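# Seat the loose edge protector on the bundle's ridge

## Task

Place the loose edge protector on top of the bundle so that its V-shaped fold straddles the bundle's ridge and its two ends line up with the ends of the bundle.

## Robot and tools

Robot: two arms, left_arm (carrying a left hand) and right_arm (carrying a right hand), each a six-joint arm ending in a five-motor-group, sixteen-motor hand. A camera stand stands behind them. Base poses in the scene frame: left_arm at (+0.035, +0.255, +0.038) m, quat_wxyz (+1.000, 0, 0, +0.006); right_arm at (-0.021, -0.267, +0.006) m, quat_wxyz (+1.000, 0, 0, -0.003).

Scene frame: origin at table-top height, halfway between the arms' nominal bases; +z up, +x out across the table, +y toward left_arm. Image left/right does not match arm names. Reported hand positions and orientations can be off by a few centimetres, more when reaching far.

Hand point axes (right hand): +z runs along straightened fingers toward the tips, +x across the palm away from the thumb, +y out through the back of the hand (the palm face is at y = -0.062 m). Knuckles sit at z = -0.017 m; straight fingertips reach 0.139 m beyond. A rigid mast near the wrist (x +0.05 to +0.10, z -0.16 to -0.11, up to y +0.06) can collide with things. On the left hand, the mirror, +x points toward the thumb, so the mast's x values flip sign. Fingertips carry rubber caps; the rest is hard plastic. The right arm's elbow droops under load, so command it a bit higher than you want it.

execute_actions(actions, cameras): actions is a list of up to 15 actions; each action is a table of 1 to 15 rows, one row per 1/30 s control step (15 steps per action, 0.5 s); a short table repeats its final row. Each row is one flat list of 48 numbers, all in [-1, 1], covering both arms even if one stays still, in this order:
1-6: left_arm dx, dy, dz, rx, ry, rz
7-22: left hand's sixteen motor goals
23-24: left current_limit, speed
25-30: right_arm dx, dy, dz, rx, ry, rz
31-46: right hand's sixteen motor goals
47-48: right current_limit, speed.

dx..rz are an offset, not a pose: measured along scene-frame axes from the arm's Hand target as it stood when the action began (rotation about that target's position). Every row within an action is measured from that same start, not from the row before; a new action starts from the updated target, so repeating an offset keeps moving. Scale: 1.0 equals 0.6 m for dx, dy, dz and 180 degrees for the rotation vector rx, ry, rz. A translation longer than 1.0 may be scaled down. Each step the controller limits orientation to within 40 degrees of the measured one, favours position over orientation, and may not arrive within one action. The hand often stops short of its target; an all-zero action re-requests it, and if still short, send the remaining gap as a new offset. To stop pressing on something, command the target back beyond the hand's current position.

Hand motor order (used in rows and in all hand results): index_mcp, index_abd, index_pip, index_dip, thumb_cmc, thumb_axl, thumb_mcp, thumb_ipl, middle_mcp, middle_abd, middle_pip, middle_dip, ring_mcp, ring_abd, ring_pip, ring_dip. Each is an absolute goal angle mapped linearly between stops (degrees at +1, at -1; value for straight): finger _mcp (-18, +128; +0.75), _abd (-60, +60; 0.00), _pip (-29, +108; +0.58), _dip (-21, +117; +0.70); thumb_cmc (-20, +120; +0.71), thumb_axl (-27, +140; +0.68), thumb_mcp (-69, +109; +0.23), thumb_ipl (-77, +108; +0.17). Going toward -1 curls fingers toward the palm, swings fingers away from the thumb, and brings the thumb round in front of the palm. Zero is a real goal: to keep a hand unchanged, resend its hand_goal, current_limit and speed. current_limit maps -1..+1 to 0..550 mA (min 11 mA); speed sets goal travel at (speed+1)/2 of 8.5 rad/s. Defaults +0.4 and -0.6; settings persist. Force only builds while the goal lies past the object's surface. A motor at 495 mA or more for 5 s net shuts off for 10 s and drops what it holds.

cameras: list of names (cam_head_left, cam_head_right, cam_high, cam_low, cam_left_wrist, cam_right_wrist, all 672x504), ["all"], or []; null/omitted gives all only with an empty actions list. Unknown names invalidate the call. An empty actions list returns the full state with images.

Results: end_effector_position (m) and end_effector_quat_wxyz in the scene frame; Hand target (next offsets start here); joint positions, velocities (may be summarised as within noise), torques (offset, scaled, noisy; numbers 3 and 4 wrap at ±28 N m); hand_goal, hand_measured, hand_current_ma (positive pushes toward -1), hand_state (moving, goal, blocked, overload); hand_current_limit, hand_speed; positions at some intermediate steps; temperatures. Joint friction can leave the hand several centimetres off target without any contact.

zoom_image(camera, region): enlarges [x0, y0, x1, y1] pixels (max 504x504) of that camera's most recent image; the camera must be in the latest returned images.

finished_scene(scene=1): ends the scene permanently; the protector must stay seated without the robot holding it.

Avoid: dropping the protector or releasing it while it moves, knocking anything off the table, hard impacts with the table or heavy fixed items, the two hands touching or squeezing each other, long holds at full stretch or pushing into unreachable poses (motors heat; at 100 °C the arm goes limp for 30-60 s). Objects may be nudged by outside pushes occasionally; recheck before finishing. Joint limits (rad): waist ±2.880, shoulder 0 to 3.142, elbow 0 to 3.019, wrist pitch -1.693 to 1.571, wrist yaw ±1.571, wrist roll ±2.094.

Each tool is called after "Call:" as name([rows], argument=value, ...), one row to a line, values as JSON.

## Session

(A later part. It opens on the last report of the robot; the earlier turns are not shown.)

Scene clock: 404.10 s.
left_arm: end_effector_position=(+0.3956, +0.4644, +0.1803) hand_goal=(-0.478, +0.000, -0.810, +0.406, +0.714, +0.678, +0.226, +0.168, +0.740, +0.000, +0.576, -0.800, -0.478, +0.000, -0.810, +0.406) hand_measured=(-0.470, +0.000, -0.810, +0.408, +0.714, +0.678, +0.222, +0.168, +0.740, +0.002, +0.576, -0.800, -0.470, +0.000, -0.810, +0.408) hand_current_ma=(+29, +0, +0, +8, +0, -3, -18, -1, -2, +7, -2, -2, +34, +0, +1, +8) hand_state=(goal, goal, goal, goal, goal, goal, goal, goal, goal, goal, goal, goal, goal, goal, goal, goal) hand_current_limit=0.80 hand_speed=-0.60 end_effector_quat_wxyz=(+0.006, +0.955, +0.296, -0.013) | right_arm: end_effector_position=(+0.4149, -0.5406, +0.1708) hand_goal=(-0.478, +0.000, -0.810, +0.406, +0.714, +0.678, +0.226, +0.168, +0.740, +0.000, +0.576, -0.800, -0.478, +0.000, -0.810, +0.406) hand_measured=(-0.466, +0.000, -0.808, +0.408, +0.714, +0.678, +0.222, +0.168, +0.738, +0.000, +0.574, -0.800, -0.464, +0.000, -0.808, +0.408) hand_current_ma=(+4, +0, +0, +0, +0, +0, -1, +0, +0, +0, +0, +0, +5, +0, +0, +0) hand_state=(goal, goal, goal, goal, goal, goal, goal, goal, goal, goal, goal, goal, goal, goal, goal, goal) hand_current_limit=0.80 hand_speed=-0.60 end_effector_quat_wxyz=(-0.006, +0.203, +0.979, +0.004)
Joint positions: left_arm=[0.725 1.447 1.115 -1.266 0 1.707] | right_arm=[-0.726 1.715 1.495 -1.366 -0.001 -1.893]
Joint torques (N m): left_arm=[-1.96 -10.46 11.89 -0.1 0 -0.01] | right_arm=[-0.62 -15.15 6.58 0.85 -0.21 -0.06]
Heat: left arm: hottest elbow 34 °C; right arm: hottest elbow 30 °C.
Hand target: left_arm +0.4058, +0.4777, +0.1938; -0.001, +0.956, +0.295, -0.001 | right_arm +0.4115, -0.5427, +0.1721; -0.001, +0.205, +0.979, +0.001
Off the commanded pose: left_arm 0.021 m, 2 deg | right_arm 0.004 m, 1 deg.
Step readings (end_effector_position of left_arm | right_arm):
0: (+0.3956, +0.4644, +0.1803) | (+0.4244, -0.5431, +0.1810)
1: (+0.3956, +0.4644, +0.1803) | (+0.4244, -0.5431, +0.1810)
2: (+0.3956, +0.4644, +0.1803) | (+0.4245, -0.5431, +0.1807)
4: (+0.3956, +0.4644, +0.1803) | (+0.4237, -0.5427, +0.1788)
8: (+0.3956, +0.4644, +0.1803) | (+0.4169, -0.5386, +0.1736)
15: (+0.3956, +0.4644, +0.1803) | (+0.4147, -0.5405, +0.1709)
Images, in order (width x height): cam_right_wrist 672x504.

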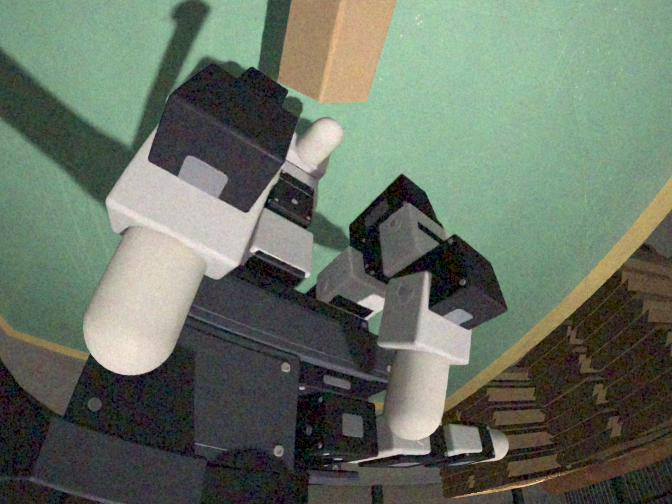

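Call:
execute_actions([
  [[0,0.0,0.0,0,0,0,-0.479,0,-0.81,0.406,0.714,0.678,0.226,0.168,0.74,0,0.576,-0.8,-0.479,0,-0.81,0.406,0.8,-0.6,-0.002,0.02,-0.0,0,0,0,-0.479,0,-0.81,0.406,0.714,0.678,0.226,0.168,0.74,0,0.576,-0.8,-0.479,0,-0.81,0.406,0.8,-0.6]],
], cameras=["cam_right_wrist","cam_left_wrist"])

Call:
zoom_image(camera="cam_right_wrist", region=[250, 20, 450, 220])

Call:
zoom_image(camera="cam_left_wrist", region=[230, 20, 430, 220])

Scene clock: 408.20 s.
left_arm: end_effector_position=(+0.3956, +0.4644, +0.1803) hand_goal=(-0.478, +0.000, -0.810, +0.406, +0.714, +0.678, +0.226, +0.168, +0.740, +0.000, +0.576, -0.800, -0.478, +0.000, -0.810, +0.406) hand_measured=(-0.470, +0.000, -0.810, +0.408, +0.714, +0.678, +0.222, +0.168, +0.740, +0.002, +0.576, -0.800, -0.470, +0.000, -0.810, +0.408) hand_current_ma=(+29, +0, +0, +8, +0, -3, -18, -1, -2, +7, -2, -2, +34, +0, +1, +8) hand_state=(goal, goal, goal, goal, goal, goal, goal, goal, goal, goal, goal, goal, goal, goal, goal, goal) hand_current_limit=0.80 hand_speed=-0.60 end_effector_quat_wxyz=(+0.006, +0.955, +0.296, -0.013) | right_arm: end_effector_position=(+0.4084, -0.5343, +0.1722) hand_goal=(-0.478, +0.000, -0.810, +0.406, +0.714, +0.678, +0.226, +0.168, +0.740, +0.000, +0.576, -0.800, -0.478, +0.000, -0.810, +0.406) hand_measured=(-0.466, +0.000, -0.808, +0.408, +0.714, +0.678, +0.222, +0.168, +0.738, +0.000, +0.574, -0.800, -0.464, +0.000, -0.808, +0.408) hand_current_ma=(+4, +0, +0, +0, +0, +0, -1, +0, +0, +0, +0, +0, +5, +0, +0, +0) hand_state=(goal, goal, goal, goal, goal, goal, goal, goal, goal, goal, goal, goal, goal, goal, goal, goal) hand_current_limit=0.80 hand_speed=-0.60 end_effector_quat_wxyz=(-0.006, +0.203, +0.979, +0.004)
Joint positions: left_arm=[0.725 1.447 1.115 -1.266 0 1.707] | right_arm=[-0.725 1.69 1.466 -1.36 -0.001 -1.893]
Joint torques (N m): left_arm=[-1.61 -10.52 11.99 -0.13 -0.01 0.02] | right_arm=[0.67 -14.68 6.57 0.95 -0.22 0.11]
Heat: left arm: hottest elbow 35 °C; right arm: hottest elbow 30 °C.
Hand target: left_arm +0.4058, +0.4777, +0.1938; -0.001, +0.956, +0.295, -0.001 | right_arm +0.4103, -0.5308, +0.1722; -0.001, +0.205, +0.979, +0.001
Off the commanded pose: left_arm 0.021 m, 2 deg | right_arm 0.004 m, 1 deg.
Step readings (end_effector_position of left_arm | right_arm):
0: (+0.3956, +0.4644, +0.1803) | (+0.4150, -0.5407, +0.1708)
1: (+0.3956, +0.4644, +0.1803) | (+0.4150, -0.5407, +0.1708)
2: (+0.3956, +0.4644, +0.1803) | (+0.4146, -0.5404, +0.1706)
4: (+0.3956, +0.4644, +0.1803) | (+0.4128, -0.5387, +0.1699)
8: (+0.3956, +0.4644, +0.1803) | (+0.4086, -0.5350, +0.1700)
15: (+0.3956, +0.4644, +0.1803) | (+0.4084, -0.5343, +0.1722)
Images, in order (width x height): cam_left_wrist 672x504, cam_right_wrist 672x504.

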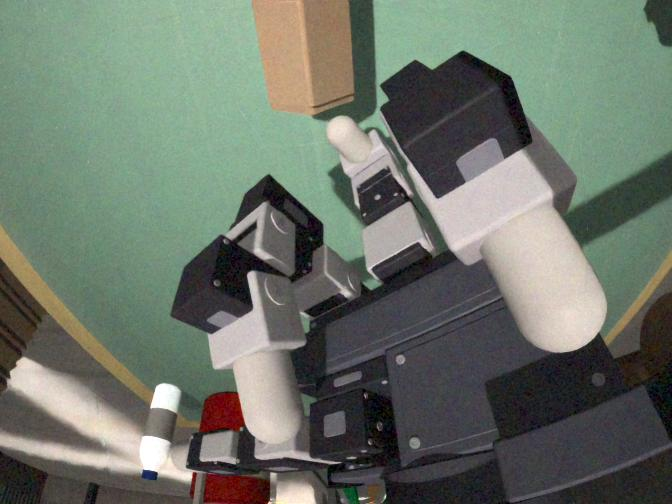

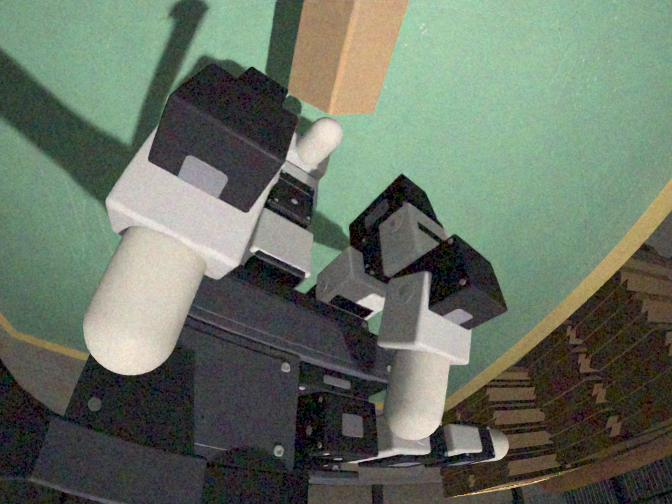

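Scaled by 2.520 from the camera's 672x504 image, which has a finer 960x720 frame.

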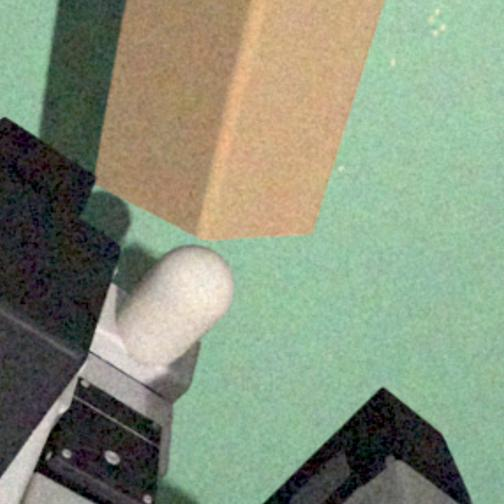

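Scaled by 2.520 from the camera's 672x504 image, which has a finer 960x720 frame.

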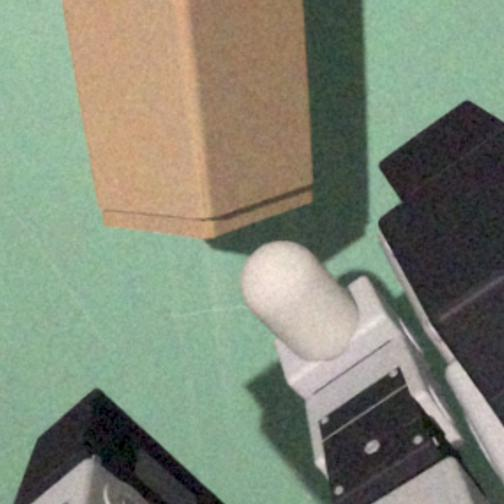

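Call:
execute_actions([
  [[0,0.0,0.0,0,0,0,-0.479,0,-0.81,0.406,0.714,0.678,0.226,0.168,0.74,0,0.576,-0.8,-0.479,0,-0.81,0.406,0.8,-0.6,0.003,0.015,-0.0,0,0,0,-0.479,0,-0.81,0.406,0.714,0.678,0.226,0.168,0.74,0,0.576,-0.8,-0.479,0,-0.81,0.406,0.8,-0.6]],
], cameras=["cam_right_wrist","cam_left_wrist"])

Call:
zoom_image(camera="cam_right_wrist", region=[250, 20, 450, 220])

Call:
zoom_image(camera="cam_left_wrist", region=[230, 20, 430, 220])

Scene clock: 411.13 s.
left_arm: end_effector_position=(+0.3956, +0.4644, +0.1803) hand_goal=(-0.478, +0.000, -0.810, +0.406, +0.714, +0.678, +0.226, +0.168, +0.740, +0.000, +0.576, -0.800, -0.478, +0.000, -0.810, +0.406) hand_measured=(-0.470, +0.000, -0.810, +0.408, +0.714, +0.678, +0.222, +0.168, +0.740, +0.002, +0.576, -0.800, -0.470, +0.000, -0.810, +0.408) hand_current_ma=(+29, +0, +0, +8, +0, -3, -18, -1, -2, +7, -2, -2, +34, +0, +1, +8) hand_state=(goal, goal, goal, goal, goal, goal, goal, goal, goal, goal, goal, goal, goal, goal, goal, goal) hand_current_limit=0.80 hand_speed=-0.60 end_effector_quat_wxyz=(+0.006, +0.955, +0.296, -0.013) | right_arm: end_effector_position=(+0.4104, -0.5244, +0.1713) hand_goal=(-0.478, +0.000, -0.810, +0.406, +0.714, +0.678, +0.226, +0.168, +0.740, +0.000, +0.576, -0.800, -0.478, +0.000, -0.810, +0.406) hand_measured=(-0.466, +0.000, -0.808, +0.408, +0.714, +0.678, +0.222, +0.168, +0.740, +0.000, +0.574, -0.800, -0.464, +0.000, -0.808, +0.408) hand_current_ma=(+4, +0, +0, +0, +0, +0, -1, +0, +0, +0, +0, +0, +5, +0, +0, +0) hand_state=(goal, goal, goal, goal, goal, goal, goal, goal, goal, goal, goal, goal, goal, goal, goal, goal) hand_current_limit=0.80 hand_speed=-0.60 end_effector_quat_wxyz=(-0.006, +0.200, +0.980, +0.004)
Joint positions: left_arm=[0.725 1.447 1.115 -1.266 0 1.707] | right_arm=[-0.707 1.681 1.451 -1.356 -0.001 -1.881]
Joint torques (N m): left_arm=[-2.02 -10.46 11.97 -0.17 0.01 0.01] | right_arm=[0.56 -14.62 6.61 0.94 -0.22 0.15]
Heat: left arm: hottest elbow 35 °C; right arm: hottest elbow 30 °C.
Hand target: left_arm +0.4058, +0.4777, +0.1938; -0.001, +0.956, +0.295, -0.001 | right_arm +0.4121, -0.5218, +0.1722; -0.001, +0.206, +0.979, +0.001
Off the commanded pose: left_arm 0.021 m, 2 deg | right_arm 0.003 m, 1 deg.
Step readings (end_effector_position of left_arm | right_arm):
0: (+0.3956, +0.4644, +0.1803) | (+0.4084, -0.5343, +0.1722)
1: (+0.3956, +0.4644, +0.1803) | (+0.4084, -0.5343, +0.1722)
2: (+0.3956, +0.4644, +0.1803) | (+0.4087, -0.5336, +0.1719)
4: (+0.3956, +0.4644, +0.1803) | (+0.4086, -0.5319, +0.1712)
8: (+0.3956, +0.4644, +0.1803) | (+0.4089, -0.5269, +0.1705)
15: (+0.3956, +0.4644, +0.1803) | (+0.4104, -0.5244, +0.1713)
Images, in order (width x height): cam_left_wrist 672x504, cam_right_wrist 672x504.

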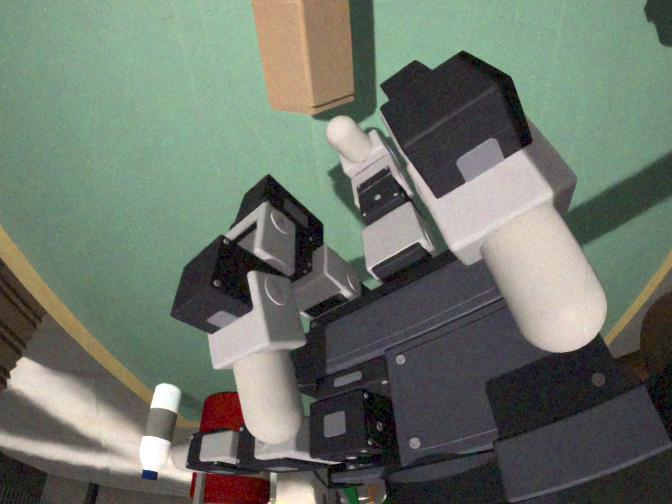

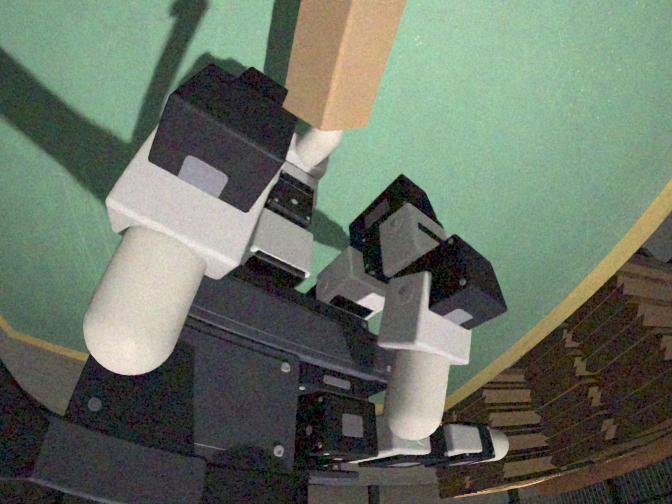

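Scaled by 2.520 from the camera's 672x504 image, which has a finer 960x720 frame.

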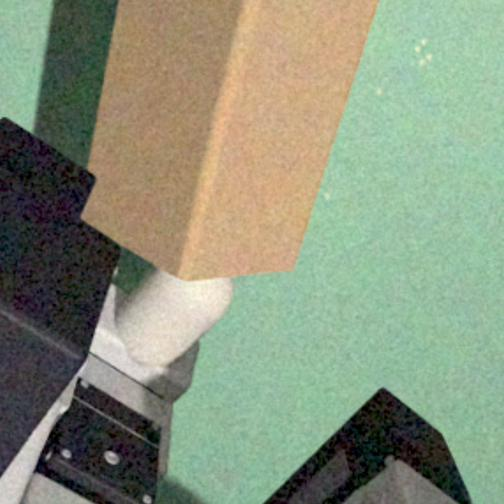

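Scaled by 2.520 from the camera's 672x504 image, which has a finer 960x720 frame.

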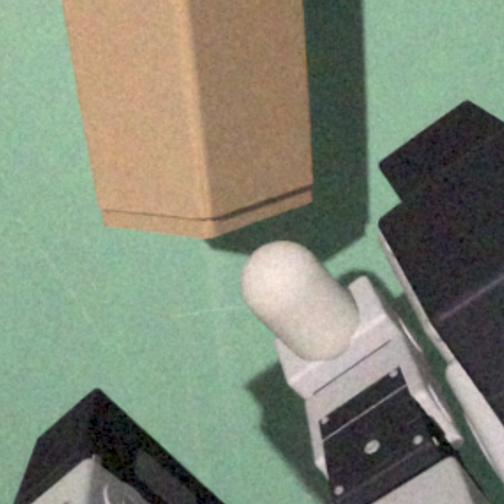

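Call:
execute_actions([
  [[0,0.0,0.0,0,0,0,-0.479,0,-0.81,0.406,0.714,0.678,0.226,0.168,0.74,0,0.576,-0.8,-0.479,0,-0.81,0.406,0.8,-0.6,0.0,-0.03,0.04,0,0,0,-0.479,0,-0.81,0.406,0.714,0.678,0.226,0.168,0.74,0,0.576,-0.8,-0.479,0,-0.81,0.406,0.8,-0.6]],
  [[0,0.0,0.0,0,0,0,-0.479,0,-0.81,0.406,0.714,0.678,0.226,0.168,0.74,0,0.576,-0.8,-0.479,0,-0.81,0.406,0.8,-0.6,-0.002,0.012,-0.028,0,0,0,-0.479,0,-0.81,0.406,0.714,0.678,0.226,0.168,0.74,0,0.576,-0.8,-0.479,0,-0.81,0.406,0.8,-0.6]],
], cameras=["cam_right_wrist","cam_left_wrist"])

Call:
zoom_image(camera="cam_right_wrist", region=[250, 20, 450, 220])

Scene clock: 417.67 s.
left_arm: end_effector_position=(+0.3956, +0.4644, +0.1803) hand_goal=(-0.478, +0.000, -0.810, +0.406, +0.714, +0.678, +0.226, +0.168, +0.740, +0.000, +0.576, -0.800, -0.478, +0.000, -0.810, +0.406) hand_measured=(-0.470, +0.000, -0.810, +0.408, +0.714, +0.678, +0.222, +0.168, +0.740, +0.002, +0.576, -0.800, -0.470, +0.000, -0.810, +0.408) hand_current_ma=(+29, +0, +0, +8, +0, -3, -18, -1, -2, +7, -2, -2, +34, +0, +1, +8) hand_state=(goal, goal, goal, goal, goal, goal, goal, goal, goal, goal, goal, goal, goal, goal, goal, goal) hand_current_limit=0.80 hand_speed=-0.60 end_effector_quat_wxyz=(+0.006, +0.955, +0.296, -0.013) | right_arm: end_effector_position=(+0.4044, -0.5281, +0.1737) hand_goal=(-0.478, +0.000, -0.810, +0.406, +0.714, +0.678, +0.226, +0.168, +0.740, +0.000, +0.576, -0.800, -0.478, +0.000, -0.810, +0.406) hand_measured=(-0.466, +0.000, -0.808, +0.408, +0.714, +0.678, +0.222, +0.168, +0.742, +0.002, +0.578, -0.800, -0.464, +0.000, -0.808, +0.408) hand_current_ma=(+4, +0, +0, +0, +0, +0, -1, +0, +0, +0, +0, +0, +5, +0, +0, +0) hand_state=(goal, goal, goal, goal, goal, goal, goal, goal, goal, goal, goal, goal, goal, goal, goal, goal) hand_current_limit=0.80 hand_speed=-0.60 end_effector_quat_wxyz=(-0.013, +0.207, +0.978, +0.008)
Joint positions: left_arm=[0.725 1.447 1.115 -1.266 0 1.707] | right_arm=[-0.721 1.681 1.457 -1.378 -0.001 -1.881]
Joint torques (N m): left_arm=[-1.67 -10.46 11.93 -0.16 0 -0.01] | right_arm=[0.15 -13.86 8.55 0.92 -0.21 -0.03]
Heat: left arm: hottest elbow 35 °C; right arm: hottest elbow 30 °C.
Hand target: left_arm +0.4058, +0.4777, +0.1938; -0.001, +0.956, +0.295, -0.001 | right_arm +0.4109, -0.5327, +0.1794; -0.001, +0.206, +0.979, +0.001
Off the commanded pose: left_arm 0.021 m, 2 deg | right_arm 0.010 m, 2 deg.
Step readings (end_effector_position of left_arm | right_arm):
0: (+0.3956, +0.4644, +0.1803) | (+0.4104, -0.5244, +0.1713)
1: (+0.3956, +0.4644, +0.1803) | (+0.4104, -0.5244, +0.1713)
2: (+0.3956, +0.4644, +0.1803) | (+0.4104, -0.5244, +0.1713)
4: (+0.3956, +0.4644, +0.1803) | (+0.4088, -0.5234, +0.1714)
8: (+0.3956, +0.4644, +0.1803) | (+0.4037, -0.5228, +0.1716)
15: (+0.3956, +0.4644, +0.1803) | (+0.4015, -0.5256, +0.1738)
16: (+0.3956, +0.4644, +0.1803) | (+0.4016, -0.5256, +0.1739)
17: (+0.3956, +0.4644, +0.1803) | (+0.4016, -0.5256, +0.1739)
19: (+0.3956, +0.4644, +0.1803) | (+0.4021, -0.5261, +0.1739)
23: (+0.3956, +0.4644, +0.1803) | (+0.4037, -0.5275, +0.1738)
30: (+0.3956, +0.4644, +0.1803) | (+0.4044, -0.5281, +0.1737)
Images, in order (width x height): cam_left_wrist 672x504, cam_right_wrist 672x504.

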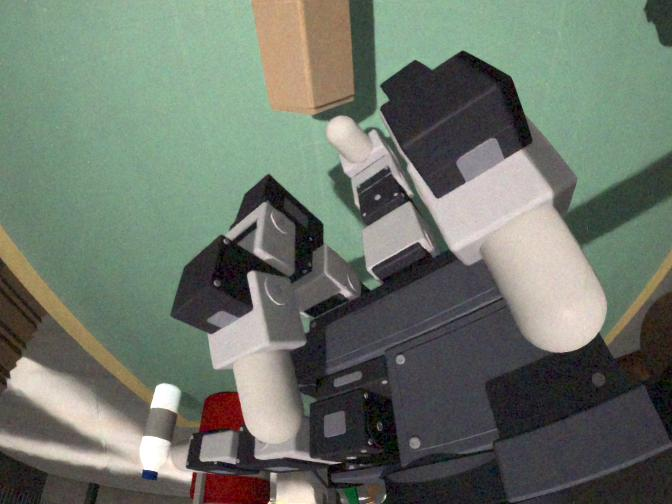

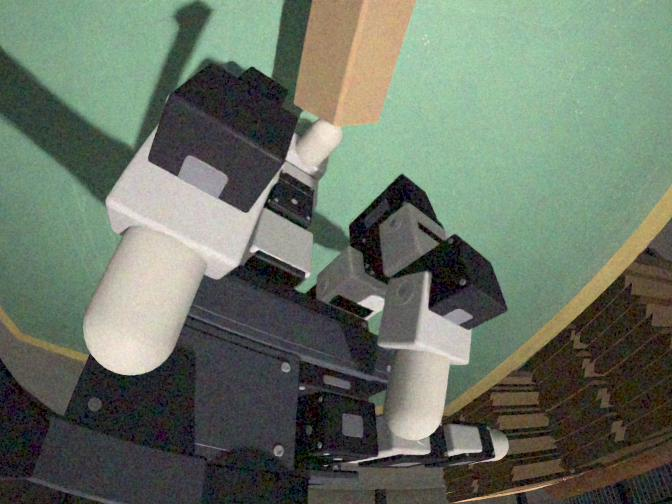

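Scaled by 2.520 from the camera's 672x504 image, which has a finer 960x720 frame.

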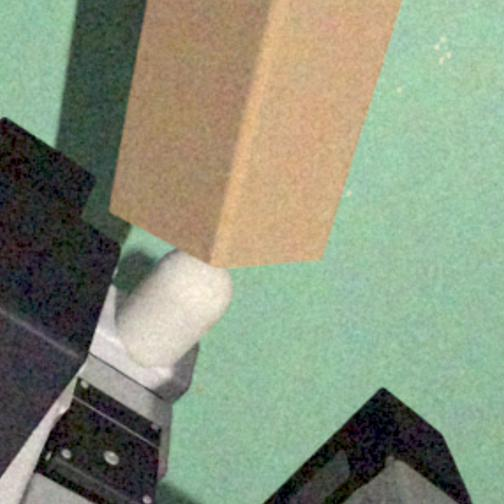

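Call:
execute_actions([
  [[0,0.0,0.0,0,0,0,-0.479,0,-0.81,0.406,0.714,0.678,0.226,0.168,0.74,0,0.576,-0.8,-0.479,0,-0.81,0.406,0.8,-0.6,0.005,-0.04,-0.0,0,0,0,-0.479,0,-0.81,0.406,0.714,0.678,0.226,0.168,0.74,0,0.576,-0.8,-0.479,0,-0.81,0.406,0.8,-0.6]],
  [[0,0.0,0.0,0,0,0,-0.479,0,-0.81,0.406,0.714,0.678,0.226,0.168,0.74,0,0.576,-0.8,-0.479,0,-0.81,0.406,0.8,-0.6,0,0,0.04,0,0,0,-0.479,0,-0.81,0.406,0.714,0.678,0.226,0.168,0.74,0,0.576,-0.8,-0.479,0,-0.81,0.406,0.8,-0.6]],
], cameras=["cam_right_wrist"])

Call:
zoom_image(camera="cam_right_wrist", region=[250, 20, 450, 220])

Scene clock: 421.67 s.
left_arm: end_effector_position=(+0.3956, +0.4644, +0.1803) hand_goal=(-0.478, +0.000, -0.810, +0.406, +0.714, +0.678, +0.226, +0.168, +0.740, +0.000, +0.576, -0.800, -0.478, +0.000, -0.810, +0.406) hand_measured=(-0.470, +0.000, -0.810, +0.408, +0.714, +0.678, +0.222, +0.168, +0.740, +0.002, +0.576, -0.800, -0.470, +0.000, -0.810, +0.408) hand_current_ma=(+29, +0, +0, +8, +0, -3, -18, -1, -2, +7, -2, -2, +34, +0, +1, +8) hand_state=(goal, goal, goal, goal, goal, goal, goal, goal, goal, goal, goal, goal, goal, goal, goal, goal) hand_current_limit=0.80 hand_speed=-0.60 end_effector_quat_wxyz=(+0.006, +0.955, +0.296, -0.013) | right_arm: end_effector_position=(+0.4039, -0.5444, +0.1801) hand_goal=(-0.478, +0.000, -0.810, +0.406, +0.714, +0.678, +0.226, +0.168, +0.740, +0.000, +0.576, -0.800, -0.478, +0.000, -0.810, +0.406) hand_measured=(-0.466, +0.000, -0.808, +0.408, +0.714, +0.678, +0.222, +0.168, +0.742, +0.002, +0.578, -0.800, -0.464, +0.000, -0.808, +0.408) hand_current_ma=(+4, +0, +0, +0, +0, +0, -1, +0, +0, +0, +0, +0, +5, +0, +0, +0) hand_state=(goal, goal, goal, goal, goal, goal, goal, goal, goal, goal, goal, goal, goal, goal, goal, goal) hand_current_limit=0.80 hand_speed=-0.60 end_effector_quat_wxyz=(-0.022, +0.212, +0.977, +0.014)
Joint positions: left_arm=[0.725 1.447 1.115 -1.266 0 1.707] | right_arm=[-0.746 1.715 1.518 -1.425 -0.001 -1.896]
Joint torques (N m): left_arm=[-1.79 -10.34 11.93 -0.12 0.01 0.02] | right_arm=[-0.32 -14.39 11.89 -0.01 -0.2 -0.16]
Heat: left arm: hottest elbow 36 °C; right arm: hottest elbow 30 °C.
Hand target: left_arm +0.4058, +0.4777, +0.1938; -0.001, +0.956, +0.295, -0.001 | right_arm +0.4138, -0.5567, +0.2033; -0.001, +0.206, +0.979, +0.001
Off the commanded pose: left_arm 0.021 m, 2 deg | right_arm 0.028 m, 3 deg.
Step readings (end_effector_position of left_arm | right_arm):
0: (+0.3956, +0.4644, +0.1803) | (+0.4044, -0.5281, +0.1737)
1: (+0.3956, +0.4644, +0.1803) | (+0.4044, -0.5281, +0.1737)
2: (+0.3956, +0.4644, +0.1803) | (+0.4044, -0.5283, +0.1735)
4: (+0.3956, +0.4644, +0.1803) | (+0.4037, -0.5292, +0.1723)
8: (+0.3956, +0.4644, +0.1803) | (+0.4012, -0.5346, +0.1658)
15: (+0.3956, +0.4644, +0.1803) | (+0.3989, -0.5397, +0.1592)
16: (+0.3956, +0.4644, +0.1803) | (+0.3992, -0.5399, +0.1596)
17: (+0.3956, +0.4644, +0.1803) | (+0.3993, -0.5401, +0.1606)
19: (+0.3956, +0.4644, +0.1803) | (+0.3999, -0.5406, +0.1650)
23: (+0.3956, +0.4644, +0.1803) | (+0.4032, -0.5437, +0.1755)
30: (+0.3956, +0.4644, +0.1803) | (+0.4043, -0.5447, +0.1800)
Images, in order (width x height): cam_right_wrist 672x504.

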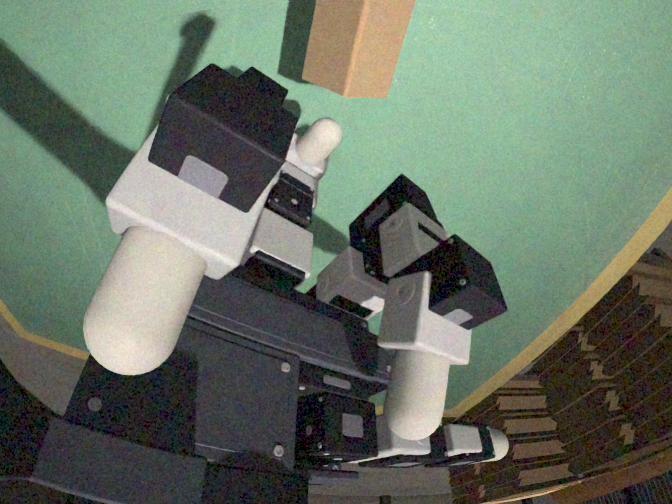

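Scaled by 2.520 from the camera's 672x504 image, which has a finer 960x720 frame.

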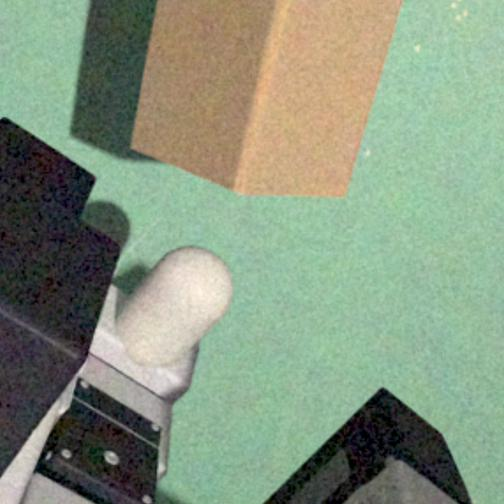

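Call:
execute_actions([
  [[0,0.0,0.0,0,0,0,-0.479,0,-0.81,0.406,0.714,0.678,0.226,0.168,0.74,0,0.576,-0.8,-0.479,0,-0.81,0.406,0.8,-0.6,0.017,0.0,0.012,0,0,0,-0.479,0,-0.81,0.406,0.714,0.678,0.226,0.168,0.74,0,0.576,-0.8,-0.479,0,-0.81,0.406,0.8,-0.6]],
  [[0,0.0,0.0,0,0,0,-0.479,0,-0.81,0.406,0.714,0.678,0.226,0.168,0.74,0,0.576,-0.8,-0.479,0,-0.81,0.406,0.8,-0.6,0,0.02,0.0,0,0,0,-0.479,0,-0.81,0.406,0.714,0.678,0.226,0.168,0.74,0,0.576,-0.8,-0.479,0,-0.81,0.406,0.8,-0.6]],
], cameras=["cam_right_wrist"])

Call:
zoom_image(camera="cam_right_wrist", region=[250, 20, 450, 220])

Scene clock: 428.00 s.
left_arm: end_effector_position=(+0.3956, +0.4644, +0.1803) hand_goal=(-0.478, +0.000, -0.810, +0.406, +0.714, +0.678, +0.226, +0.168, +0.740, +0.000, +0.576, -0.800, -0.478, +0.000, -0.810, +0.406) hand_measured=(-0.470, +0.000, -0.810, +0.408, +0.714, +0.678, +0.222, +0.168, +0.740, +0.002, +0.576, -0.800, -0.470, +0.000, -0.810, +0.408) hand_current_ma=(+29, +0, +0, +8, +0, -3, -18, -1, -2, +7, -2, -2, +34, +0, +1, +8) hand_state=(goal, goal, goal, goal, goal, goal, goal, goal, goal, goal, goal, goal, goal, goal, goal, goal) hand_current_limit=0.80 hand_speed=-0.60 end_effector_quat_wxyz=(+0.006, +0.955, +0.296, -0.013) | right_arm: end_effector_position=(+0.4153, -0.5400, +0.1953) hand_goal=(-0.478, +0.000, -0.810, +0.406, +0.714, +0.678, +0.226, +0.168, +0.740, +0.000, +0.576, -0.800, -0.478, +0.000, -0.810, +0.406) hand_measured=(-0.466, +0.000, -0.808, +0.408, +0.714, +0.678, +0.222, +0.168, +0.742, +0.002, +0.578, -0.800, -0.464, +0.000, -0.808, +0.408) hand_current_ma=(+4, +0, +0, +0, +0, +0, -1, +0, +0, +0, +0, +0, +5, +0, +0, +0) hand_state=(goal, goal, goal, goal, goal, goal, goal, goal, goal, goal, goal, goal, goal, goal, goal, goal) hand_current_limit=0.80 hand_speed=-0.60 end_effector_quat_wxyz=(-0.014, +0.201, +0.979, +0.009)
Joint positions: left_arm=[0.725 1.447 1.115 -1.266 0 1.707] | right_arm=[-0.724 1.716 1.56 -1.449 -0.001 -1.896]
Joint torques (N m): left_arm=[-1.85 -10.52 11.89 -0.18 0 0.02] | right_arm=[0.44 -14.62 10.17 0.16 -0.24 0.11]
Heat: left arm: hottest elbow 36 °C; right arm: hottest elbow 30 °C.
Hand target: left_arm +0.4058, +0.4777, +0.1938; -0.001, +0.956, +0.295, -0.001 | right_arm +0.4241, -0.5446, +0.2106; -0.001, +0.206, +0.979, +0.001
Off the commanded pose: left_arm 0.021 m, 2 deg | right_arm 0.018 m, 2 deg.
Step readings (end_effector_position of left_arm | right_arm):
0: (+0.3956, +0.4644, +0.1803) | (+0.4039, -0.5444, +0.1801)
1: (+0.3956, +0.4644, +0.1803) | (+0.4039, -0.5444, +0.1802)
2: (+0.3956, +0.4644, +0.1803) | (+0.4039, -0.5443, +0.1808)
4: (+0.3956, +0.4644, +0.1803) | (+0.4040, -0.5445, +0.1832)
8: (+0.3956, +0.4644, +0.1803) | (+0.4076, -0.5476, +0.1911)
15: (+0.3956, +0.4644, +0.1803) | (+0.4094, -0.5493, +0.1953)
16: (+0.3956, +0.4644, +0.1803) | (+0.4095, -0.5491, +0.1953)
17: (+0.3956, +0.4644, +0.1803) | (+0.4096, -0.5489, +0.1953)
19: (+0.3956, +0.4644, +0.1803) | (+0.4104, -0.5476, +0.1953)
23: (+0.3956, +0.4644, +0.1803) | (+0.4134, -0.5430, +0.1953)
30: (+0.3956, +0.4644, +0.1803) | (+0.4153, -0.5400, +0.1953)
Images, in order (width x height): cam_right_wrist 672x504.

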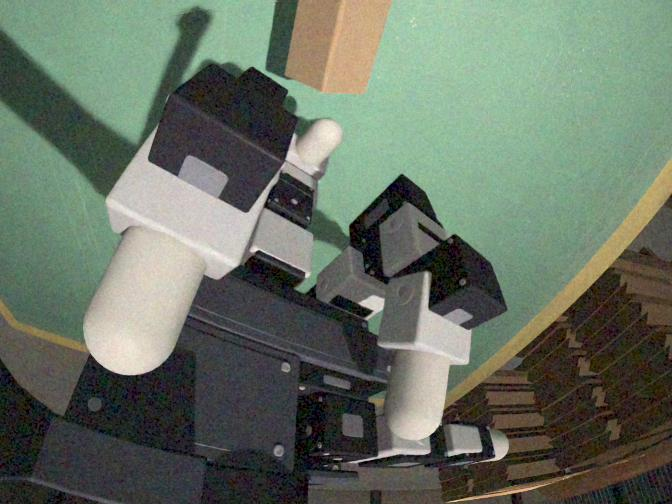

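Scaled by 2.520 from the camera's 672x504 image, which has a finer 960x720 frame.

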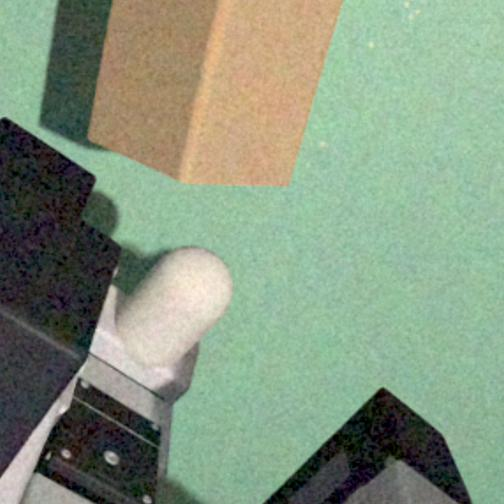

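Call:
execute_actions([
  [[0,0.0,0.0,0,0,0,-0.479,0,-0.81,0.406,0.714,0.678,0.226,0.168,0.74,0,0.576,-0.8,-0.479,0,-0.81,0.406,0.8,-0.6,0.012,0.0,0.0,0,0,0,-0.479,0,-0.81,0.406,0.714,0.678,0.226,0.168,0.74,0,0.576,0.696,-0.479,0,-0.81,0.406,0.8,-0.6]],
  [[0,0.0,0.0,0,0,0,-0.479,0,-0.81,0.406,0.714,0.678,0.226,0.168,0.74,0,0.576,-0.8,-0.479,0,-0.81,0.406,0.8,-0.6,0,0.0,0.0,0,0,0,-0.479,0,-0.81,0.406,0.714,0.678,0.226,0.168,0.74,0,0.576,0.696,-0.479,0,-0.81,0.406,0.8,-0.6]],
  [[0,0.0,0.0,0,0,0,-0.479,0,-0.81,0.406,0.714,0.678,0.226,0.168,0.74,0,0.576,-0.8,-0.479,0,-0.81,0.406,0.8,-0.6,0.003,0.045,-0.005,0,0,0,-0.479,0,-0.81,0.406,0.714,0.678,0.226,0.168,0.74,0,0.576,0.696,-0.479,0,-0.81,0.406,0.8,-0.6]],
], cameras=["cam_right_wrist","cam_low","cam_high"])

Call:
zoom_image(camera="cam_right_wrist", region=[230, 0, 450, 220])

Call:
zoom_image(camera="cam_low", region=[20, 180, 180, 310])

Scene clock: 442.10 s.
left_arm: end_effector_position=(+0.3956, +0.4644, +0.1803) hand_goal=(-0.478, +0.000, -0.810, +0.406, +0.714, +0.678, +0.226, +0.168, +0.740, +0.000, +0.576, -0.800, -0.478, +0.000, -0.810, +0.406) hand_measured=(-0.470, +0.000, -0.810, +0.408, +0.714, +0.678, +0.222, +0.168, +0.740, +0.002, +0.576, -0.800, -0.470, +0.000, -0.810, +0.408) hand_current_ma=(+29, +0, +0, +8, +0, -3, -18, -1, -2, +7, -2, -2, +34, +0, +1, +8) hand_state=(goal, goal, goal, goal, goal, goal, goal, goal, goal, goal, goal, goal, goal, goal, goal, goal) hand_current_limit=0.80 hand_speed=-0.60 end_effector_quat_wxyz=(+0.006, +0.955, +0.296, -0.013) | right_arm: end_effector_position=(+0.4323, -0.5168, +0.2058) hand_goal=(-0.478, +0.000, -0.810, +0.406, +0.714, +0.678, +0.226, +0.168, +0.740, +0.000, +0.576, +0.696, -0.478, +0.000, -0.810, +0.406) hand_measured=(-0.466, +0.000, -0.808, +0.408, +0.714, +0.678, +0.222, +0.168, +0.742, +0.002, +0.578, +0.694, -0.464, +0.000, -0.808, +0.408) hand_current_ma=(+4, +0, +0, +0, +0, +0, -1, +0, +0, +0, +0, +0, +5, +0, +0, +0) hand_state=(goal, goal, goal, goal, goal, goal, goal, goal, goal, goal, goal, goal, goal, goal, goal, goal) hand_current_limit=0.80 hand_speed=-0.60 end_effector_quat_wxyz=(-0.005, +0.197, +0.980, +0.003)
Joint positions: left_arm=[0.725 1.447 1.115 -1.266 0 1.707] | right_arm=[-0.668 1.694 1.56 -1.449 -0.001 -1.848]
Joint torques (N m): left_arm=[-2.02 -10.17 11.84 -0.09 0.01 0.01] | right_arm=[-0.03 -14.74 7.32 0.73 -0.22 0.14]
Heat: left arm: hottest elbow 37 °C; right arm: hottest elbow 31 °C.
Hand target: left_arm +0.4058, +0.4777, +0.1938; -0.001, +0.956, +0.295, -0.001 | right_arm +0.4330, -0.5177, +0.2076; -0.001, +0.206, +0.979, +0.001
Off the commanded pose: left_arm 0.021 m, 2 deg | right_arm 0.002 m, 1 deg.
Step readings (end_effector_position of left_arm | right_arm):
0: (+0.3956, +0.4644, +0.1803) | (+0.4153, -0.5400, +0.1953)
1: (+0.3956, +0.4644, +0.1803) | (+0.4153, -0.5400, +0.1953)
2: (+0.3956, +0.4644, +0.1803) | (+0.4153, -0.5400, +0.1953)
4: (+0.3956, +0.4644, +0.1803) | (+0.4158, -0.5394, +0.1953)
8: (+0.3956, +0.4644, +0.1803) | (+0.4165, -0.5387, +0.1953)
15: (+0.3956, +0.4644, +0.1803) | (+0.4172, -0.5380, +0.1953)
16: (+0.3956, +0.4644, +0.1803) | (+0.4172, -0.5380, +0.1953)
17: (+0.3956, +0.4644, +0.1803) | (+0.4172, -0.5380, +0.1953)
19: (+0.3956, +0.4644, +0.1803) | (+0.4172, -0.5380, +0.1953)
23: (+0.3956, +0.4644, +0.1803) | (+0.4172, -0.5380, +0.1953)
30: (+0.3956, +0.4644, +0.1803) | (+0.4172, -0.5380, +0.1953)
31: (+0.3956, +0.4644, +0.1803) | (+0.4174, -0.5379, +0.1953)
32: (+0.3956, +0.4644, +0.1803) | (+0.4179, -0.5376, +0.1953)
34: (+0.3956, +0.4644, +0.1803) | (+0.4203, -0.5350, +0.1957)
38: (+0.3956, +0.4644, +0.1803) | (+0.4275, -0.5244, +0.1992)
45: (+0.3956, +0.4644, +0.1803) | (+0.4320, -0.5166, +0.2056)
Images, in order (width x height): cam_high 672x504, cam_low 672x504, cam_right_wrist 672x504.

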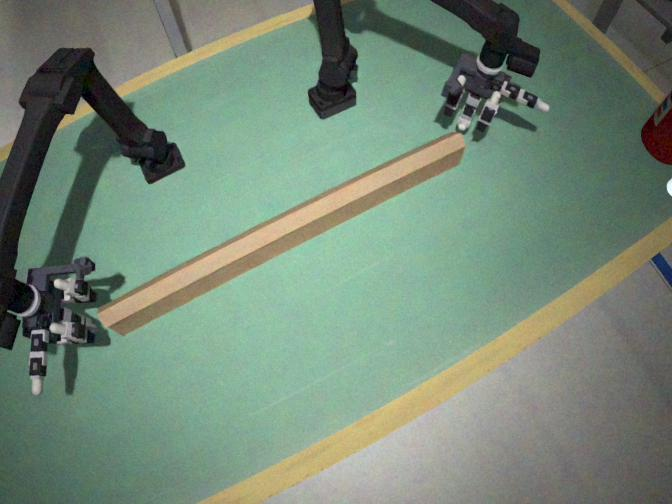

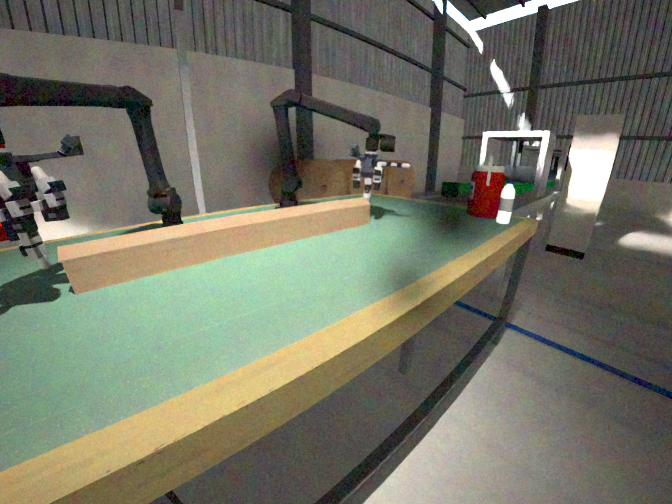

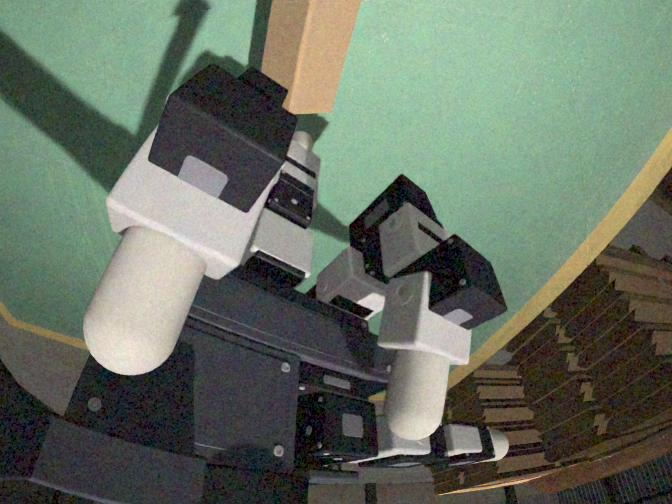

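Scaled by 2.291 from the camera's 672x504 image, which has a finer 960x720 frame.

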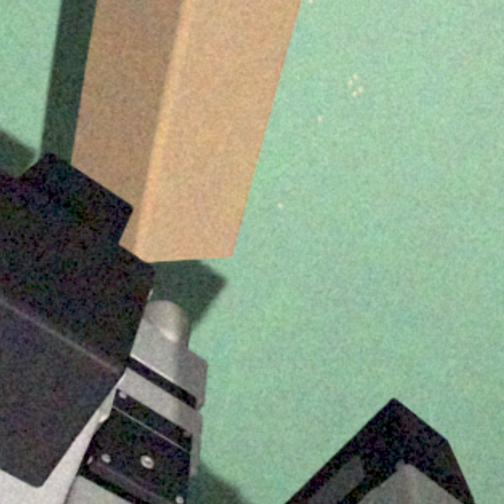

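Scaled by 3.150.

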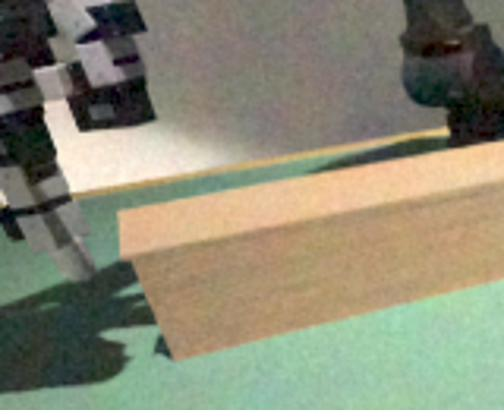

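Call:
execute_actions([
  [[0,0.0,0.0,0,0,0,-0.479,0,-0.81,0.406,0.714,0.678,0.226,0.168,0.74,0,0.576,-0.8,-0.479,0,-0.81,0.406,0.8,-0.6,0.0,0.016,-0.04,0,0,0,-0.479,0,-0.81,0.406,0.714,0.678,0.226,0.168,0.74,0,0.576,0.696,-0.479,0,-0.81,0.406,0.8,-0.6]],
], cameras=["cam_right_wrist","cam_low","cam_left_wrist"])

Call:
zoom_image(camera="cam_right_wrist", region=[230, 0, 450, 220])

Call:
zoom_image(camera="cam_low", region=[20, 180, 180, 310])

Scene clock: 445.27 s.
left_arm: end_effector_position=(+0.3956, +0.4644, +0.1803) hand_goal=(-0.478, +0.000, -0.810, +0.406, +0.714, +0.678, +0.226, +0.168, +0.740, +0.000, +0.576, -0.800, -0.478, +0.000, -0.810, +0.406) hand_measured=(-0.470, +0.000, -0.810, +0.408, +0.714, +0.678, +0.222, +0.168, +0.740, +0.002, +0.576, -0.800, -0.470, +0.000, -0.810, +0.408) hand_current_ma=(+29, +0, +0, +8, +0, -3, -18, -1, -2, +7, -2, -2, +34, +0, +1, +8) hand_state=(goal, goal, goal, goal, goal, goal, goal, goal, goal, goal, goal, goal, goal, goal, goal, goal) hand_current_limit=0.80 hand_speed=-0.60 end_effector_quat_wxyz=(+0.006, +0.955, +0.296, -0.013) | right_arm: end_effector_position=(+0.4304, -0.5110, +0.1845) hand_goal=(-0.478, +0.000, -0.810, +0.406, +0.714, +0.678, +0.226, +0.168, +0.740, +0.000, +0.576, +0.696, -0.478, +0.000, -0.810, +0.406) hand_measured=(-0.466, +0.000, -0.808, +0.408, +0.714, +0.678, +0.222, +0.168, +0.742, +0.002, +0.578, +0.694, -0.464, +0.000, -0.808, +0.408) hand_current_ma=(+4, +0, +0, +0, +0, +0, -1, +0, +0, +0, +0, +0, +5, +0, +0, +0) hand_state=(goal, goal, goal, goal, goal, goal, goal, goal, goal, goal, goal, goal, goal, goal, goal, goal) hand_current_limit=0.80 hand_speed=-0.60 end_effector_quat_wxyz=(-0.005, +0.202, +0.979, +0.003)
Joint positions: left_arm=[0.725 1.447 1.115 -1.266 0 1.707] | right_arm=[-0.661 1.687 1.495 -1.39 -0.001 -1.833]
Joint torques (N m): left_arm=[-1.85 -10.52 12.01 -0.18 0 0.02] | right_arm=[0.73 -14.39 6.84 1.01 -0.22 0.07]
Heat: left arm: hottest elbow 37 °C; right arm: hottest elbow 31 °C.
Hand target: left_arm +0.4058, +0.4777, +0.1938; -0.001, +0.956, +0.295, -0.001 | right_arm +0.4331, -0.5081, +0.1835; -0.001, +0.206, +0.979, +0.001
Off the commanded pose: left_arm 0.021 m, 2 deg | right_arm 0.004 m, 1 deg.
Step readings (end_effector_position of left_arm | right_arm):
0: (+0.3956, +0.4644, +0.1803) | (+0.4323, -0.5168, +0.2058)
1: (+0.3956, +0.4644, +0.1803) | (+0.4323, -0.5168, +0.2058)
2: (+0.3956, +0.4644, +0.1803) | (+0.4325, -0.5169, +0.2044)
4: (+0.3956, +0.4644, +0.1803) | (+0.4325, -0.5164, +0.2003)
8: (+0.3956, +0.4644, +0.1803) | (+0.4293, -0.5122, +0.1881)
15: (+0.3956, +0.4644, +0.1803) | (+0.4301, -0.5108, +0.1846)
Images, in order (width x height): cam_low 672x504, cam_left_wrist 672x504, cam_right_wrist 672x504.

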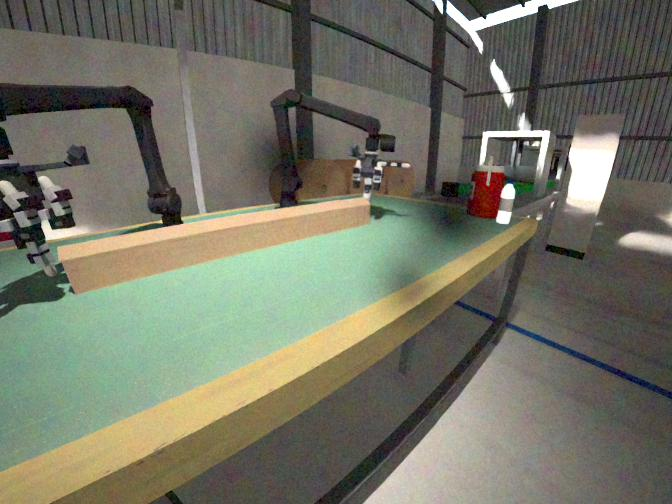

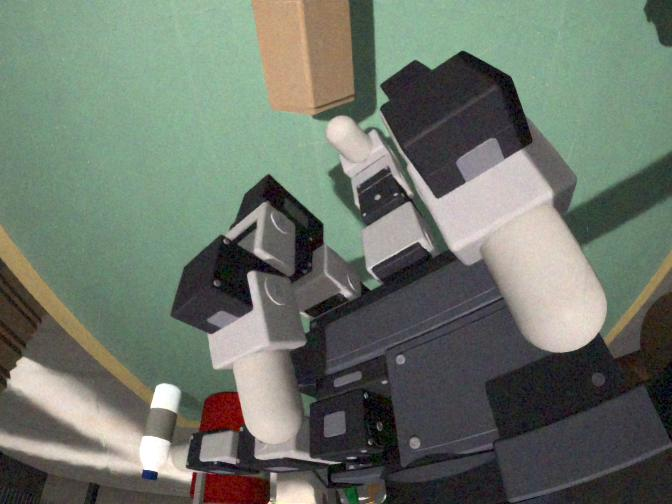

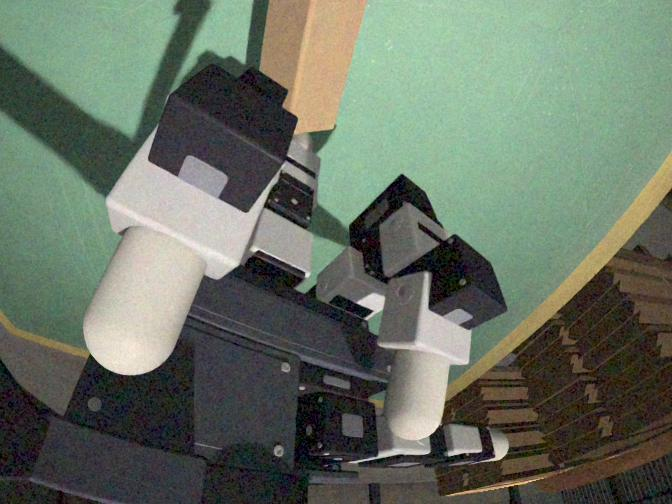

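Scaled by 2.291 from the camera's 672x504 image, which has a finer 960x720 frame.

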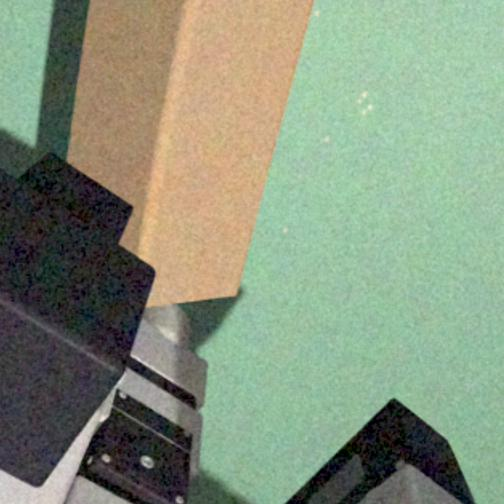

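Scaled by 3.150.

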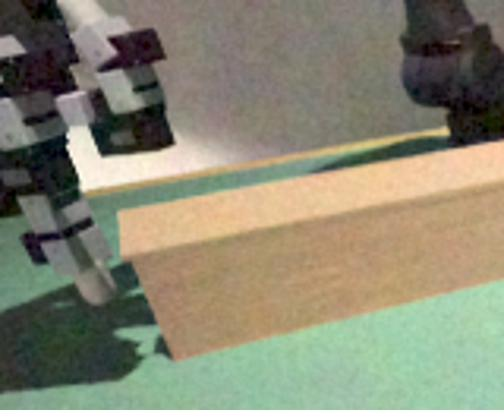

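Call:
execute_actions([
  [[0,0.0,0.0,0,0,0,-0.479,0,-0.81,0.406,0.714,0.678,0.226,0.168,0.74,0,0.576,-0.8,-0.479,0,-0.81,0.406,0.8,-0.6,0.0,0.03,0,0,0,0,-0.479,0,-0.81,0.406,0.714,0.678,0.226,0.168,0.74,0,0.576,0.696,-0.479,0,-0.81,0.406,0.8,-0.6]],
], cameras=["cam_right_wrist","cam_left_wrist"])

Call:
zoom_image(camera="cam_right_wrist", region=[230, 0, 450, 220])

Call:
zoom_image(camera="cam_left_wrist", region=[230, 20, 430, 220])

Scene clock: 447.83 s.
left_arm: end_effector_position=(+0.3956, +0.4644, +0.1803) hand_goal=(-0.478, +0.000, -0.810, +0.406, +0.714, +0.678, +0.226, +0.168, +0.740, +0.000, +0.576, -0.800, -0.478, +0.000, -0.810, +0.406) hand_measured=(-0.470, +0.000, -0.810, +0.408, +0.714, +0.678, +0.222, +0.168, +0.740, +0.002, +0.576, -0.800, -0.470, +0.000, -0.810, +0.408) hand_current_ma=(+29, +0, +0, +8, +0, -3, -18, -1, -2, +7, -2, -2, +34, +0, +1, +8) hand_state=(goal, goal, goal, goal, goal, goal, goal, goal, goal, goal, goal, goal, goal, goal, goal, goal) hand_current_limit=0.80 hand_speed=-0.60 end_effector_quat_wxyz=(+0.006, +0.955, +0.296, -0.013) | right_arm: end_effector_position=(+0.4324, -0.4922, +0.1829) hand_goal=(-0.478, +0.000, -0.810, +0.406, +0.714, +0.678, +0.226, +0.168, +0.740, +0.000, +0.576, +0.696, -0.478, +0.000, -0.810, +0.406) hand_measured=(-0.466, +0.000, -0.808, +0.408, +0.714, +0.678, +0.222, +0.168, +0.744, +0.002, +0.578, +0.694, -0.464, +0.000, -0.808, +0.408) hand_current_ma=(+4, +0, +0, +0, +0, +0, -1, +0, +0, +0, +0, +0, +5, +0, +0, +0) hand_state=(goal, goal, goal, goal, goal, goal, goal, goal, goal, goal, goal, goal, goal, goal, goal, goal) hand_current_limit=0.80 hand_speed=-0.60 end_effector_quat_wxyz=(-0.006, +0.200, +0.980, +0.003)
Joint positions: left_arm=[0.725 1.447 1.115 -1.266 0 1.707] | right_arm=[-0.629 1.665 1.462 -1.381 -0.001 -1.804]
Joint torques (N m): left_arm=[-1.67 -10.46 11.82 -0.09 0.01 0] | right_arm=[0.44 -14.45 6.65 0.91 -0.24 0.1]
Heat: left arm: hottest elbow 37 °C; right arm: hottest elbow 31 °C.
Hand target: left_arm +0.4058, +0.4777, +0.1938; -0.001, +0.956, +0.295, -0.001 | right_arm +0.4331, -0.4900, +0.1834; -0.001, +0.206, +0.979, +0.001
Off the commanded pose: left_arm 0.021 m, 2 deg | right_arm 0.002 m, 1 deg.
Step readings (end_effector_position of left_arm | right_arm):
0: (+0.3956, +0.4644, +0.1803) | (+0.4304, -0.5111, +0.1845)
1: (+0.3956, +0.4644, +0.1803) | (+0.4305, -0.5109, +0.1845)
2: (+0.3956, +0.4644, +0.1803) | (+0.4305, -0.5104, +0.1841)
4: (+0.3956, +0.4644, +0.1803) | (+0.4302, -0.5072, +0.1827)
8: (+0.3956, +0.4644, +0.1803) | (+0.4297, -0.4963, +0.1811)
15: (+0.3956, +0.4644, +0.1803) | (+0.4322, -0.4921, +0.1829)
Images, in order (width x height): cam_left_wrist 672x504, cam_right_wrist 672x504.

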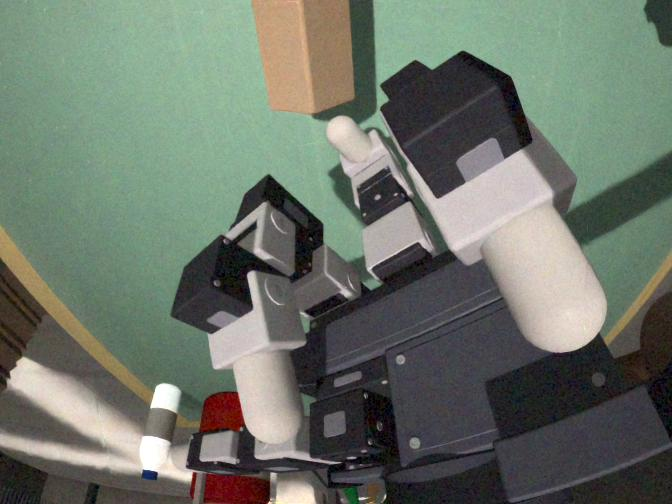

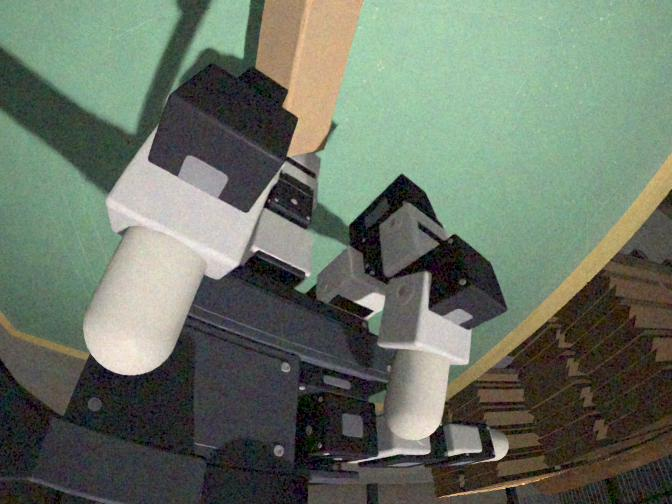

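Scaled by 2.291 from the camera's 672x504 image, which has a finer 960x720 frame.

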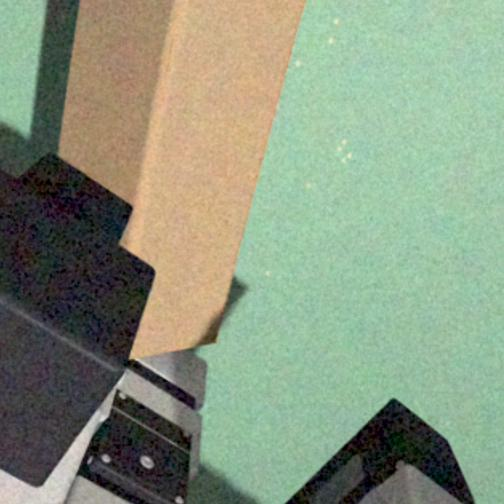

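Scaled by 2.520 from the camera's 672x504 image, which has a finer 960x720 frame.

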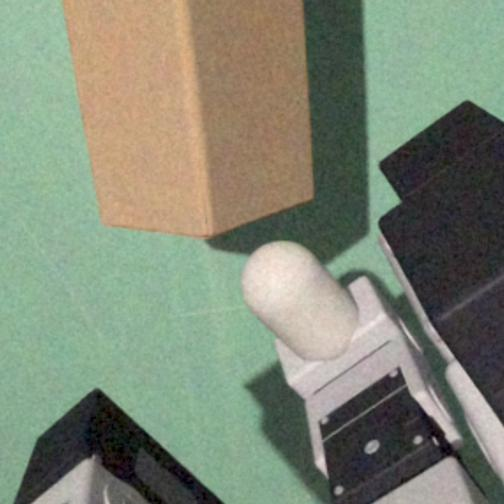

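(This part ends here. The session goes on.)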